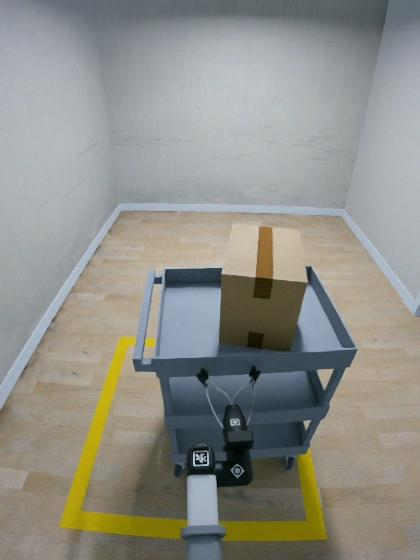

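move:
  r2: {"base":{"translate_m":-0.15},"joints":{"arm_m":0.0}}
  blocking: false
  cameras: []

wait:
  seconds: 3
  cameras: []

move:
  r2: {"base":{"strafe_m":-1.15}}
  blocking: false
  cameras: []

wait:
  seconds: 7
  cameras: []

move:
  r2: {"base":{"rotate_rad":1.61}}
  blocking: false
  cameras: []

wait:
  seconds: 4
  cameras: []

wait:
  seconds: 1
  cameras: ["r2_head_camera","r2_head_right_camera"]

Scene clock: 961.57 s.
move: r2 moving
r1: as last shown
r1.lidar_m: 4.91 2.77 0.25 - 0.25 0.28 0.79 1.20 1.34 2.68 2.84 4.05
r1.motor_effort: lift_m=+19(20) arm_m=+4(4) wheel_0=+0(0) wheel_1=+7(7) wheel_2=-1(1)
r1.servo_current: wrist_yaw_rad=52(65) wrist_pitch_rad=39(46) wrist_roll_rad=59(65) gripper_m=46(46)
r1.contact_limits: translate_m 0.8
r1.wrist_depth_mm: - 134 - - 462 255 184 / - 120 142 - 480 259 186 / - 124 166 - 484 263 188 / 110 136 210 - 488 265 189 / 215 - - - 496 267 190 / 1008 1205 193 1182 187 266 190 / 759 759 750 788 439 215 190
r2.base_odometry: x=-5.732 y=-2.764 heading=+1.915
r2.turned_by_wheels: +0.000
r2.turned_by_imu: +0.000
r2.base_tilt: forward=-0.7 right=+0.1
r2.lidar_m: 0.66 1.64 1.24 1.22 1.31 1.06 0.97 1.10 1.60 1.57 1.69 0.73
r2.base_status: translate_m moving
r2.joint_positions: lift_m=+0.640 arm_m=+0.139 wrist_yaw_rad=-0.003 wrist_pitch_rad=+0.001 wrist_roll_rad=+0.001 gripper_m=+0.120
r2.joint_status: arm_m moving
r2.measured_speeds: translate_m=-0.121 strafe_m=+0.001 rotate_rad=+0.004 lift_m=+0.000 arm_m=-0.195 wrist_yaw_rad=+0.000 wrist_pitch_rad=+0.000 wrist_roll_rad=+0.000
r2.motor_effort: lift_m=+14(14) arm_m=-8(10) wheel_0=-6(8) wheel_1=-8(8) wheel_2=+10(13)
r2.servo_current: wrist_yaw_rad=46(59) wrist_pitch_rad=39(39) wrist_roll_rad=52(59) gripper_m=52(59)
r2.hand_pose: x=+0.5985 y=-0.0882 z=+0.8181 quat_wxyz=(+1.000, +0.001, +0.001, -0.001) (m; r2's base frame)
r2.wrist_depth_mm: - - - 413 394 373 - / - - - 418 397 375 - / - - - 418 397 377 - / 320 319 317 312 310 307 307 / 320 320 315 314 310 309 307 / - 327 198 - 193 - - / - 336 759 - - - 1708
pictures: none
No camera images: "cameras" was empty.

Scene clock: 962.90 s.
earlier move: r2 done
r1.base_odometry: x=-2.185 y=-0.315 heading=-2.352
r1.turned_by_wheels: +0.000
r1.turned_by_imu: +0.000
r1.base_tilt: forward=-1.6 right=+1.3
r1.lidar_m: 4.89 2.75 0.25 - 0.25 0.25 0.79 1.20 1.34 2.67 2.83 4.06
r1.base_status: not commanded
r1.joint_positions: lift_m=+0.124 arm_m=+0.000 wrist_yaw_rad=+3.196 wrist_pitch_rad=+0.002 wrist_roll_rad=+0.000 gripper_m=+0.056
r1.joint_status: not commanded
r1.measured_speeds: all 0
r1.motor_effort: lift_m=+20(20) arm_m=+4(4) wheel_0=+1(1) wheel_1=+7(7) wheel_2=-1(1)
r1.servo_current: wrist_yaw_rad=59(72) wrist_pitch_rad=39(52) wrist_roll_rad=52(65) gripper_m=39(46)
r1.contact_limits: translate_m 0.8
r1.hand_pose: x=-0.1219 y=+0.0715 z=+0.3019 quat_wxyz=(-0.027, -0.001, +0.000, +1.000) (m; r1's base frame)
r1.wrist_depth_mm: - 135 - - 466 255 185 / - 120 142 - 477 260 186 / - 125 165 - 484 263 187 / 110 135 210 - 484 264 189 / 216 - - - 496 265 189 / 991 1205 194 1160 187 267 190 / 741 759 759 788 439 215 189
r2.base_odometry: x=-5.692 y=-2.875 heading=+1.915
r2.turned_by_wheels: +0.000
r2.turned_by_imu: +0.000
r2.base_tilt: forward=-0.6 right=+0.1
r2.lidar_m: 0.80 1.64 1.25 1.21 1.26 0.93 0.87 0.97 1.47 1.55 1.66 0.84
r2.base_status: done
r2.joint_positions: lift_m=+0.640 arm_m=+0.000 wrist_yaw_rad=-0.003 wrist_pitch_rad=+0.001 wrist_roll_rad=+0.001 gripper_m=+0.120
r2.joint_status: all done
r2.measured_speeds: all 0
r2.motor_effort: lift_m=+14(14) arm_m=-7(12) wheel_0=-3(10) wheel_1=-4(9) wheel_2=+2(13)
r2.servo_current: wrist_yaw_rad=39(59) wrist_pitch_rad=39(46) wrist_roll_rad=46(59) gripper_m=52(59)
r2.hand_pose: x=+0.4593 y=-0.0881 z=+0.8181 quat_wxyz=(+1.000, +0.001, +0.001, -0.001) (m; r2's base frame)
r2.wrist_depth_mm: - - - - - - - / - - - - 647 - - / - - - 683 661 - - / - - 580 585 585 574 - / - - 1008 - - - - / - - 201 - 195 - - / 1576 1708 603 - - - 1576
wait: 1.33 of 3 s (r2 has come to rest)
pictures: none
No camera images: "cameras" was empty.

Scene clock: 963.40 s.
move: r2 moving
r1: as last shown
r1.lidar_m: 4.91 2.80 0.25 - 0.25 0.30 0.81 1.21 1.35 2.69 2.85 4.05
r1.motor_effort: lift_m=+20(20) arm_m=+4(4) wheel_0=+0(0) wheel_1=+7(7) wheel_2=-1(1)
r1.servo_current: wrist_yaw_rad=46(59) wrist_pitch_rad=39(46) wrist_roll_rad=52(65) gripper_m=46(46)
r1.contact_limits: translate_m 0.8
r1.wrist_depth_mm: - 135 - - 466 255 184 / - 120 142 - 473 260 186 / - 125 164 - 484 263 187 / 110 135 211 - 492 265 189 / 214 - - - 496 266 189 / 1025 1205 193 1205 188 267 189 / 750 759 750 798 439 215 189
r2.base_odometry: x=-5.658 y=-2.863 heading=+1.914
r2.turned_by_wheels: +0.000
r2.turned_by_imu: +0.000
r2.base_tilt: forward=-0.7 right=+0.1
r2.lidar_m: 0.80 0.85 1.31 1.26 1.24 0.92 0.89 0.98 1.44 1.52 1.62 0.86
r2.base_status: strafe_m moving
r2.joint_positions: lift_m=+0.640 arm_m=+0.000 wrist_yaw_rad=-0.003 wrist_pitch_rad=+0.001 wrist_roll_rad=+0.001 gripper_m=+0.120
r2.joint_status: not commanded
r2.measured_speeds: translate_m=+0.001 strafe_m=-0.141 rotate_rad=-0.008 lift_m=+0.000 arm_m=+0.000 wrist_yaw_rad=+0.000 wrist_pitch_rad=+0.000 wrist_roll_rad=+0.000
r2.motor_effort: lift_m=+14(14) arm_m=-7(7) wheel_0=+13(13) wheel_1=-11(11) wheel_2=+0(2)
r2.servo_current: wrist_yaw_rad=46(59) wrist_pitch_rad=39(46) wrist_roll_rad=39(59) gripper_m=46(59)
r2.hand_pose: x=+0.4593 y=-0.0881 z=+0.8181 quat_wxyz=(+1.000, +0.001, +0.001, -0.001) (m; r2's base frame)
r2.wrist_depth_mm: - - - - - - - / - - - 683 654 - - / - - - 676 654 - - / - - 591 580 569 569 - / - - 597 - - - - / - - 198 - 195 - - / 1618 1708 627 - - - 1756
pictures: none
No camera images: "cameras" was empty.

Scene clock: 968.07 s.
earlier move: r2 done
r1.base_odometry: x=-2.185 y=-0.315 heading=-2.352
r1.turned_by_wheels: +0.000
r1.turned_by_imu: +0.000
r1.base_tilt: forward=-1.6 right=+1.3
r1.lidar_m: 4.91 2.79 0.25 - 0.25 0.27 0.81 1.16 1.38 2.69 2.88 4.05
r1.base_status: not commanded
r1.joint_positions: lift_m=+0.124 arm_m=+0.000 wrist_yaw_rad=+3.196 wrist_pitch_rad=+0.002 wrist_roll_rad=+0.000 gripper_m=+0.056
r1.joint_status: not commanded
r1.measured_speeds: all 0
r1.motor_effort: lift_m=+19(20) arm_m=+4(4) wheel_0=+0(1) wheel_1=+7(7) wheel_2=-1(1)
r1.servo_current: wrist_yaw_rad=59(72) wrist_pitch_rad=46(52) wrist_roll_rad=59(72) gripper_m=33(52)
r1.contact_limits: translate_m 0.8
r1.hand_pose: x=-0.1219 y=+0.0715 z=+0.3019 quat_wxyz=(-0.027, -0.001, +0.000, +1.000) (m; r1's base frame)
r1.wrist_depth_mm: - 135 - - 466 255 184 / - 120 142 - 477 260 186 / - 125 165 - 480 264 187 / 110 135 210 - 492 264 189 / 216 - - - 496 265 190 / 1008 1229 193 1182 188 265 190 / 750 750 759 788 442 215 190
r2.base_odometry: x=-4.609 y=-2.488 heading=+1.915
r2.turned_by_wheels: +0.000
r2.turned_by_imu: +0.001
r2.base_tilt: forward=-0.7 right=+0.1
r2.lidar_m: 2.41 1.05 1.20 2.36 1.36 1.04 1.03 0.57 0.43 0.40 0.44 0.66
r2.base_status: done
r2.joint_positions: lift_m=+0.640 arm_m=+0.000 wrist_yaw_rad=-0.003 wrist_pitch_rad=+0.001 wrist_roll_rad=+0.001 gripper_m=+0.120
r2.joint_status: not commanded
r2.measured_speeds: all 0
r2.motor_effort: lift_m=+14(15) arm_m=-7(8) wheel_0=+2(14) wheel_1=-2(12) wheel_2=+0(3)
r2.servo_current: wrist_yaw_rad=46(59) wrist_pitch_rad=39(46) wrist_roll_rad=46(59) gripper_m=52(59)
r2.hand_pose: x=+0.4593 y=-0.0881 z=+0.8181 quat_wxyz=(+1.000, +0.001, +0.001, -0.001) (m; r2's base frame)
r2.wrist_depth_mm: - - - - - - - / - - - - - - 539 / - - - - - - 544 / - - - - - - 549 / - - - - - - 554 / - - 201 - 196 - 549 / 1756 1756 1863 - - - -
wait: 4.67 of 7 s (r2 has come to rest)
pictures: none
No camera images: "cameras" was empty.

Scene clock: 968.57 s.
move: r2 moving
r1: as last shown
r1.lidar_m: 4.90 2.77 0.25 - 0.25 0.27 0.78 1.20 1.34 2.67 2.82 4.04
r1.motor_effort: lift_m=+20(20) arm_m=+4(4) wheel_0=+0(1) wheel_1=+7(7) wheel_2=-1(1)
r1.servo_current: wrist_yaw_rad=72(78) wrist_pitch_rad=39(46) wrist_roll_rad=52(52) gripper_m=46(46)
r1.contact_limits: translate_m 0.8
r1.wrist_depth_mm: - 134 - - 466 254 184 / - 120 142 - 473 259 185 / - 125 165 - 484 264 188 / 110 135 211 - 492 265 189 / 215 - - - 496 266 190 / 1008 1229 194 1182 187 266 190 / 750 759 750 778 439 216 189
r2.base_odometry: x=-4.609 y=-2.488 heading=+2.167
r2.turned_by_wheels: +0.252
r2.turned_by_imu: +0.245
r2.base_tilt: forward=-0.7 right=+0.1
r2.lidar_m: 1.35 1.05 2.37 1.86 1.12 1.01 0.79 0.48 0.41 0.41 0.51 1.89
r2.base_status: rotate_rad moving
r2.joint_positions: lift_m=+0.640 arm_m=+0.000 wrist_yaw_rad=-0.003 wrist_pitch_rad=+0.001 wrist_roll_rad=+0.001 gripper_m=+0.120
r2.joint_status: not commanded
r2.measured_speeds: translate_m=+0.001 strafe_m=+0.000 rotate_rad=+0.972 lift_m=+0.000 arm_m=+0.000 wrist_yaw_rad=+0.000 wrist_pitch_rad=+0.000 wrist_roll_rad=+0.000
r2.motor_effort: lift_m=+14(14) arm_m=-7(7) wheel_0=-7(9) wheel_1=-9(10) wheel_2=-11(11)
r2.servo_current: wrist_yaw_rad=52(59) wrist_pitch_rad=46(46) wrist_roll_rad=39(59) gripper_m=46(52)
r2.hand_pose: x=+0.4593 y=-0.0881 z=+0.8181 quat_wxyz=(+1.000, +0.001, +0.001, -0.001) (m; r2's base frame)
r2.wrist_depth_mm: - - - - - - - / - - - - - - 1366 / 917 - - - - - 1397 / 866 1138 - - - - 1366 / - - - - - - 1397 / - 189 198 - 199 - 1366 / 759 1756 1808 - 1808 1661 -
pictures: none
No camera images: "cameras" was empty.

Scene clock: 970.17 s.
earlier move: r2 done
r1.base_odometry: x=-2.185 y=-0.315 heading=-2.352
r1.turned_by_wheels: +0.000
r1.turned_by_imu: +0.000
r1.base_tilt: forward=-1.6 right=+1.3
r1.lidar_m: 4.91 2.80 0.25 - 0.25 0.27 0.81 1.21 1.35 2.69 2.85 4.06
r1.base_status: not commanded
r1.joint_positions: lift_m=+0.124 arm_m=+0.000 wrist_yaw_rad=+3.196 wrist_pitch_rad=+0.002 wrist_roll_rad=+0.000 gripper_m=+0.056
r1.joint_status: not commanded
r1.measured_speeds: all 0
r1.motor_effort: lift_m=+20(20) arm_m=+4(4) wheel_0=+0(1) wheel_1=+7(7) wheel_2=-1(1)
r1.servo_current: wrist_yaw_rad=59(78) wrist_pitch_rad=39(52) wrist_roll_rad=52(59) gripper_m=39(52)
r1.contact_limits: translate_m 0.8
r1.hand_pose: x=-0.1219 y=+0.0715 z=+0.3019 quat_wxyz=(-0.027, -0.001, +0.000, +1.000) (m; r1's base frame)
r1.wrist_depth_mm: - 134 - - 466 254 184 / - 120 142 - 477 259 186 / - 124 165 - 484 263 187 / 110 135 211 - 488 264 189 / 215 - - - 492 265 190 / 1008 1229 194 1182 189 266 190 / 759 750 750 788 445 216 189
r2.base_odometry: x=-4.609 y=-2.488 heading=-2.759
r2.turned_by_wheels: +1.357
r2.turned_by_imu: +1.321
r2.base_tilt: forward=-0.6 right=+0.1
r2.lidar_m: 2.37 1.31 1.05 1.00 0.56 0.43 0.42 0.45 0.71 2.82 1.05 1.20
r2.base_status: done
r2.joint_positions: lift_m=+0.640 arm_m=+0.000 wrist_yaw_rad=-0.002 wrist_pitch_rad=+0.001 wrist_roll_rad=+0.001 gripper_m=+0.120
r2.joint_status: not commanded
r2.measured_speeds: all 0
r2.motor_effort: lift_m=+14(15) arm_m=-7(8) wheel_0=-4(12) wheel_1=-2(10) wheel_2=-2(13)
r2.servo_current: wrist_yaw_rad=46(59) wrist_pitch_rad=46(52) wrist_roll_rad=46(59) gripper_m=52(59)
r2.hand_pose: x=+0.4593 y=-0.0881 z=+0.8181 quat_wxyz=(+1.000, +0.001, +0.001, -0.001) (m; r2's base frame)
r2.wrist_depth_mm: 1160 - - - - - - / 1205 - - - - - - / - - - - - - - / - - - - - - - / 1205 - - - - - - / 1205 186 201 - 200 - - / - 1756 1863 - 1863 1756 1756
wait: 1.60 of 4 s (r2 has come to rest)
pictures: none
No camera images: "cameras" was empty.

Scene clock: 971.17 s.
r1.base_odometry: x=-2.185 y=-0.315 heading=-2.352
r1.turned_by_wheels: +0.000
r1.turned_by_imu: +0.000
r1.base_tilt: forward=-1.6 right=+1.2
r1.lidar_m: 4.90 2.76 0.25 - 0.25 0.26 0.81 1.20 1.37 2.69 2.85 4.08
r1.base_status: not commanded
r1.joint_positions: lift_m=+0.124 arm_m=+0.000 wrist_yaw_rad=+3.196 wrist_pitch_rad=+0.002 wrist_roll_rad=+0.000 gripper_m=+0.056
r1.joint_status: not commanded
r1.measured_speeds: all 0
r1.motor_effort: lift_m=+19(20) arm_m=+4(4) wheel_0=+0(1) wheel_1=+7(7) wheel_2=-1(1)
r1.servo_current: wrist_yaw_rad=52(78) wrist_pitch_rad=46(52) wrist_roll_rad=46(59) gripper_m=46(52)
r1.contact_limits: translate_m 0.8
r1.hand_pose: x=-0.1219 y=+0.0715 z=+0.3019 quat_wxyz=(-0.027, -0.001, +0.000, +1.000) (m; r1's base frame)
r1.wrist_depth_mm: - 135 - - 473 255 183 / - 120 142 - 480 259 186 / - 124 165 - 477 263 188 / 110 135 210 - 488 264 189 / 215 - - - 492 265 190 / 991 1205 194 1205 188 265 190 / 759 759 750 788 442 215 190
r2.base_odometry: x=-4.609 y=-2.488 heading=-2.759
r2.turned_by_wheels: +0.000
r2.turned_by_imu: +0.000
r2.base_tilt: forward=-0.7 right=+0.0
r2.lidar_m: 2.36 1.31 1.03 1.01 0.54 0.42 0.42 0.47 0.68 2.83 1.08 1.17
r2.base_status: done
r2.joint_positions: lift_m=+0.640 arm_m=+0.000 wrist_yaw_rad=-0.002 wrist_pitch_rad=+0.001 wrist_roll_rad=+0.001 gripper_m=+0.120
r2.joint_status: not commanded
r2.measured_speeds: all 0
r2.motor_effort: lift_m=+14(15) arm_m=-7(8) wheel_0=-4(12) wheel_1=-2(10) wheel_2=-2(13)
r2.servo_current: wrist_yaw_rad=39(59) wrist_pitch_rad=39(52) wrist_roll_rad=46(59) gripper_m=52(59)
r2.hand_pose: x=+0.4593 y=-0.0881 z=+0.8181 quat_wxyz=(+1.000, +0.001, +0.001, -0.001) (m; r2's base frame)
r2.wrist_depth_mm: 1160 - - - - - - / 1205 - - - - - - / - - - - - - - / - - - - - - - / 1229 - - - - - - / 1205 185 201 - 200 - - / - 1756 1863 - 1808 1708 1708
wait: 1.00 s; at rest by 0.27 s
pictures: r2_head_camera, r2_head_right_camera
Images, in order (width x height): r2_head_camera 420x560, r2_head_right_camera 420x672.

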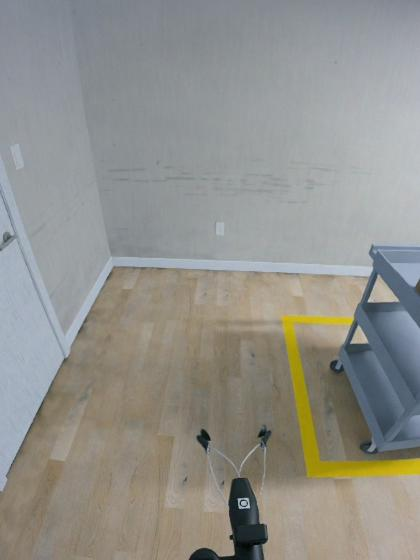

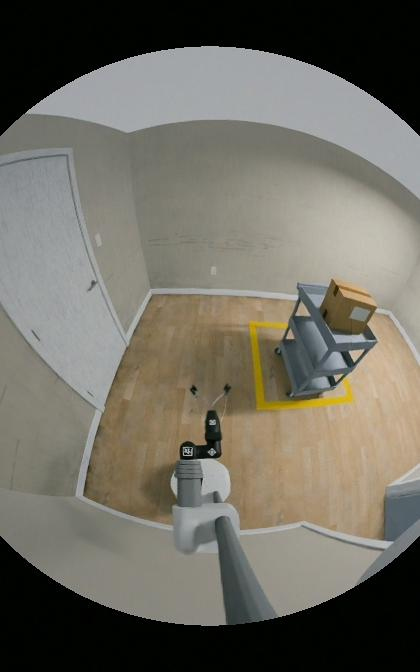

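move:
  r2: {"base":{"rotate_rad":-0.062}}
  blocking: false
  cameras: []

wait:
  seconds: 2
  cameras: []

move:
  r2: {"base":{"strafe_m":-0.79}}
  blocking: false
  cameras: []

wait:
  seconds: 5
  cameras: []

wait:
  seconds: 0.7
  cameras: ["r2_head_camera"]

Scene clock: 982.43 s.
move: r2 moving
r1: as last shown
r1.base_tilt: forward=-1.6 right=+1.3
r1.lidar_m: 4.90 2.77 0.25 - 0.25 0.29 0.79 1.17 1.37 2.69 2.83 4.06
r1.motor_effort: lift_m=+20(20) arm_m=+4(4) wheel_0=+0(1) wheel_1=+7(7) wheel_2=-1(1)
r1.servo_current: wrist_yaw_rad=52(65) wrist_pitch_rad=52(52) wrist_roll_rad=39(59) gripper_m=39(46)
r1.contact_limits: translate_m 0.8
r1.wrist_depth_mm: - 135 - - 462 255 184 / - 120 142 - 477 258 186 / - 125 166 - 484 263 188 / 110 136 210 - 492 264 189 / 214 - - - 500 266 190 / 1008 1205 194 1182 188 267 190 / 759 750 750 778 439 215 190
r2.base_odometry: x=-4.609 y=-2.488 heading=-2.820
r2.turned_by_wheels: -0.061
r2.turned_by_imu: -0.059
r2.base_tilt: forward=-0.7 right=+0.0
r2.lidar_m: 2.37 1.37 1.03 1.00 0.59 0.43 0.41 0.43 0.65 2.04 1.04 1.12
r2.base_status: rotate_rad moving
r2.joint_positions: lift_m=+0.640 arm_m=+0.000 wrist_yaw_rad=-0.002 wrist_pitch_rad=+0.001 wrist_roll_rad=+0.001 gripper_m=+0.120
r2.joint_status: not commanded
r2.measured_speeds: all 0
r2.motor_effort: lift_m=+14(14) arm_m=-7(7) wheel_0=+4(5) wheel_1=+4(6) wheel_2=+4(9)
r2.servo_current: wrist_yaw_rad=39(52) wrist_pitch_rad=39(46) wrist_roll_rad=46(59) gripper_m=46(52)
r2.hand_pose: x=+0.4593 y=-0.0881 z=+0.8181 quat_wxyz=(+1.000, +0.001, +0.001, -0.001) (m; r2's base frame)
r2.wrist_depth_mm: - - - - - - - / 1308 - - - - - - / - - - - - - - / - - - - - - - / - - - - - - - / - 189 201 - 199 - - / - 1708 1808 - 1756 1708 1661
pictures: none
No camera images: "cameras" was empty.

Scene clock: 982.60 s.
earlier move: r2 done
r1.base_odometry: x=-2.185 y=-0.315 heading=-2.352
r1.turned_by_wheels: +0.000
r1.turned_by_imu: +0.000
r1.base_tilt: forward=-1.6 right=+1.3
r1.lidar_m: 4.90 2.77 0.25 - 0.25 0.27 0.80 1.18 1.36 2.69 2.86 4.09
r1.base_status: not commanded
r1.joint_positions: lift_m=+0.124 arm_m=+0.000 wrist_yaw_rad=+3.196 wrist_pitch_rad=+0.002 wrist_roll_rad=+0.000 gripper_m=+0.056
r1.joint_status: not commanded
r1.measured_speeds: all 0
r1.motor_effort: lift_m=+19(20) arm_m=+4(4) wheel_0=+0(1) wheel_1=+7(7) wheel_2=-1(1)
r1.servo_current: wrist_yaw_rad=52(65) wrist_pitch_rad=46(52) wrist_roll_rad=52(65) gripper_m=39(46)
r1.contact_limits: translate_m 0.8
r1.hand_pose: x=-0.1219 y=+0.0715 z=+0.3019 quat_wxyz=(-0.027, -0.001, +0.000, +1.000) (m; r1's base frame)
r1.wrist_depth_mm: - 134 - - 466 255 183 / - 120 142 - 477 260 186 / - 125 165 - 484 264 188 / 110 135 210 - 488 265 188 / 214 - - - 496 266 190 / 1008 1205 194 1182 187 266 190 / 741 759 750 788 439 214 190
r2.base_odometry: x=-4.609 y=-2.488 heading=-2.820
r2.turned_by_wheels: +0.000
r2.turned_by_imu: +0.000
r2.base_tilt: forward=-0.7 right=+0.1
r2.lidar_m: 2.38 1.36 1.05 1.01 0.58 0.43 0.42 0.46 0.67 2.04 1.04 1.10
r2.base_status: done
r2.joint_positions: lift_m=+0.640 arm_m=+0.000 wrist_yaw_rad=-0.002 wrist_pitch_rad=+0.001 wrist_roll_rad=+0.001 gripper_m=+0.120
r2.joint_status: not commanded
r2.measured_speeds: all 0
r2.motor_effort: lift_m=+14(14) arm_m=-7(8) wheel_0=+4(5) wheel_1=+4(6) wheel_2=+4(9)
r2.servo_current: wrist_yaw_rad=52(52) wrist_pitch_rad=39(46) wrist_roll_rad=46(59) gripper_m=59(59)
r2.hand_pose: x=+0.4593 y=-0.0881 z=+0.8181 quat_wxyz=(+1.000, +0.001, +0.001, -0.001) (m; r2's base frame)
r2.wrist_depth_mm: - - - - - - - / 1308 - - - - - - / - - - - - - - / - - - - - - - / - - - - - - - / - 189 201 - 199 - - / - 1808 1863 - 1808 1661 1661
wait: 0.17 of 2 s (r2 has come to rest)
pictures: none
No camera images: "cameras" was empty.

Scene clock: 983.10 s.
move: r2 moving
r1: as last shown
r1.lidar_m: 4.91 2.76 0.25 - 0.25 0.26 0.82 1.21 1.35 2.68 2.84 4.04
r1.servo_current: wrist_yaw_rad=46(65) wrist_pitch_rad=39(52) wrist_roll_rad=46(65) gripper_m=46(46)
r1.contact_limits: translate_m 0.8
r1.wrist_depth_mm: - 134 - - 466 256 183 / - 120 142 - 477 259 186 / - 125 165 - 484 262 187 / 110 135 211 - 488 265 189 / 215 - - - 496 266 190 / 1025 1205 193 1182 188 266 190 / 750 759 750 788 442 215 190
r2.base_odometry: x=-4.621 y=-2.454 heading=-2.820
r2.turned_by_wheels: +0.000
r2.turned_by_imu: +0.000
r2.base_tilt: forward=-0.7 right=+0.1
r2.lidar_m: 2.37 1.43 1.09 1.05 0.58 0.43 0.42 0.45 0.66 2.05 1.02 1.08
r2.base_status: strafe_m moving
r2.joint_positions: lift_m=+0.640 arm_m=+0.000 wrist_yaw_rad=-0.002 wrist_pitch_rad=+0.001 wrist_roll_rad=+0.001 gripper_m=+0.120
r2.joint_status: not commanded
r2.measured_speeds: translate_m=+0.000 strafe_m=-0.141 rotate_rad=+0.003 lift_m=+0.000 arm_m=+0.000 wrist_yaw_rad=+0.000 wrist_pitch_rad=+0.000 wrist_roll_rad=+0.000
r2.motor_effort: lift_m=+14(14) arm_m=-7(7) wheel_0=+13(13) wheel_1=-11(12) wheel_2=+0(3)
r2.servo_current: wrist_yaw_rad=52(52) wrist_pitch_rad=39(46) wrist_roll_rad=46(52) gripper_m=52(52)
r2.hand_pose: x=+0.4593 y=-0.0881 z=+0.8181 quat_wxyz=(+1.000, +0.001, +0.001, -0.001) (m; r2's base frame)
r2.wrist_depth_mm: - - - - - - - / - - - - - - - / - - - - - - - / - - - - - - - / - - - - - - - / - 215 200 - 199 - - / - 1708 1863 - 1756 1661 1661
pictures: none
No camera images: "cameras" was empty.

Scene clock: 986.57 s.
earlier move: r2 done
r1.base_odometry: x=-2.185 y=-0.315 heading=-2.352
r1.turned_by_wheels: +0.000
r1.turned_by_imu: +0.000
r1.base_tilt: forward=-1.6 right=+1.3
r1.lidar_m: 4.90 2.75 0.25 - 0.25 0.25 0.80 1.17 1.35 2.69 2.87 4.07
r1.base_status: not commanded
r1.joint_positions: lift_m=+0.124 arm_m=+0.000 wrist_yaw_rad=+3.196 wrist_pitch_rad=+0.002 wrist_roll_rad=+0.000 gripper_m=+0.056
r1.joint_status: not commanded
r1.measured_speeds: all 0
r1.motor_effort: lift_m=+20(20) arm_m=+4(4) wheel_0=+1(1) wheel_1=+7(7) wheel_2=-1(1)
r1.servo_current: wrist_yaw_rad=65(65) wrist_pitch_rad=46(52) wrist_roll_rad=65(65) gripper_m=39(46)
r1.contact_limits: translate_m 0.8
r1.hand_pose: x=-0.1219 y=+0.0715 z=+0.3019 quat_wxyz=(-0.027, -0.001, +0.000, +1.000) (m; r1's base frame)
r1.wrist_depth_mm: - 135 - - 466 256 184 / - 120 142 - 477 260 186 / - 125 166 - 484 263 187 / 110 136 211 - 492 265 189 / 214 1499 - - 496 266 190 / 1008 1205 193 1205 188 266 189 / 759 759 759 788 439 216 189
r2.base_odometry: x=-4.859 y=-1.738 heading=-2.820
r2.turned_by_wheels: +0.000
r2.turned_by_imu: +0.000
r2.base_tilt: forward=-0.7 right=+0.1
r2.lidar_m: 0.68 2.45 1.82 1.58 0.62 0.48 0.43 1.43 1.17 2.23 3.07 0.70
r2.base_status: done
r2.joint_positions: lift_m=+0.640 arm_m=+0.000 wrist_yaw_rad=-0.002 wrist_pitch_rad=+0.001 wrist_roll_rad=+0.001 gripper_m=+0.120
r2.joint_status: not commanded
r2.measured_speeds: all 0
r2.motor_effort: lift_m=+14(14) arm_m=-7(8) wheel_0=+2(15) wheel_1=-2(13) wheel_2=+0(3)
r2.servo_current: wrist_yaw_rad=46(72) wrist_pitch_rad=46(52) wrist_roll_rad=59(65) gripper_m=52(59)
r2.hand_pose: x=+0.4593 y=-0.0881 z=+0.8181 quat_wxyz=(+1.000, +0.001, +0.001, -0.001) (m; r2's base frame)
r2.wrist_depth_mm: - - - - - - - / - - - - 597 585 - / - - - 634 603 580 - / - - - 634 603 591 - / - - - - - - - / - - 201 466 187 - - / 1863 1756 1921 - - - 1756
wait: 3.47 of 5 s (r2 has come to rest)
pictures: none
No camera images: "cameras" was empty.

Scene clock: 987.27 s.
r1.base_odometry: x=-2.185 y=-0.315 heading=-2.352
r1.turned_by_wheels: +0.000
r1.turned_by_imu: +0.000
r1.base_tilt: forward=-1.6 right=+1.3
r1.lidar_m: 4.91 2.78 0.25 - 0.25 0.26 0.78 1.19 1.37 2.69 2.84 4.06
r1.base_status: not commanded
r1.joint_positions: lift_m=+0.124 arm_m=+0.000 wrist_yaw_rad=+3.196 wrist_pitch_rad=+0.002 wrist_roll_rad=+0.000 gripper_m=+0.056
r1.joint_status: not commanded
r1.measured_speeds: all 0
r1.motor_effort: lift_m=+19(20) arm_m=+4(4) wheel_0=+0(1) wheel_1=+7(7) wheel_2=-1(1)
r1.servo_current: wrist_yaw_rad=33(65) wrist_pitch_rad=39(52) wrist_roll_rad=52(65) gripper_m=39(46)
r1.contact_limits: translate_m 0.8
r1.hand_pose: x=-0.1219 y=+0.0715 z=+0.3019 quat_wxyz=(-0.027, -0.001, +0.000, +1.000) (m; r1's base frame)
r1.wrist_depth_mm: - 134 - - 466 256 184 / - 120 142 - 477 260 186 / - 125 165 - 480 263 187 / 110 135 211 - 492 265 189 / 216 1499 - - 496 265 189 / 1025 1205 194 1205 188 266 190 / 750 759 750 788 439 215 189
r2.base_odometry: x=-4.859 y=-1.738 heading=-2.820
r2.turned_by_wheels: +0.000
r2.turned_by_imu: +0.000
r2.base_tilt: forward=-0.7 right=+0.1
r2.lidar_m: 0.67 2.46 1.84 1.57 0.61 0.49 0.43 1.42 1.17 2.16 3.09 0.72
r2.base_status: done
r2.joint_positions: lift_m=+0.640 arm_m=+0.000 wrist_yaw_rad=-0.002 wrist_pitch_rad=+0.001 wrist_roll_rad=+0.001 gripper_m=+0.120
r2.joint_status: not commanded
r2.measured_speeds: all 0
r2.motor_effort: lift_m=+14(14) arm_m=-7(8) wheel_0=+2(15) wheel_1=-3(13) wheel_2=+0(3)
r2.servo_current: wrist_yaw_rad=46(72) wrist_pitch_rad=39(52) wrist_roll_rad=59(65) gripper_m=52(59)
r2.hand_pose: x=+0.4593 y=-0.0881 z=+0.8181 quat_wxyz=(+1.000, +0.001, +0.001, -0.001) (m; r2's base frame)
r2.wrist_depth_mm: - - - - - - - / - - - - 603 580 - / - - - 634 603 591 - / - - - 634 603 580 - / - - - - - - - / - - 201 462 187 - - / 1808 1808 1863 - - - 1756
wait: 0.70 s; at rest by 0.27 s
pictures: r2_head_camera
Images, in order (width x height): r2_head_camera 420x560.

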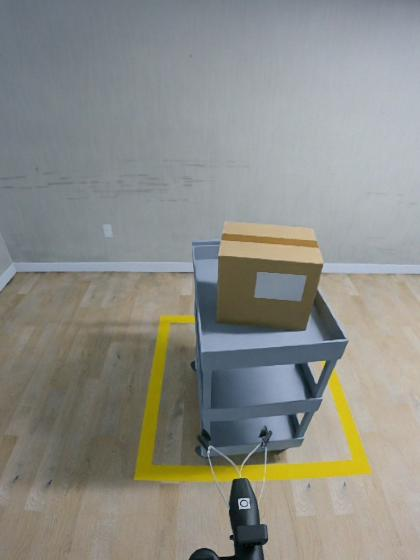

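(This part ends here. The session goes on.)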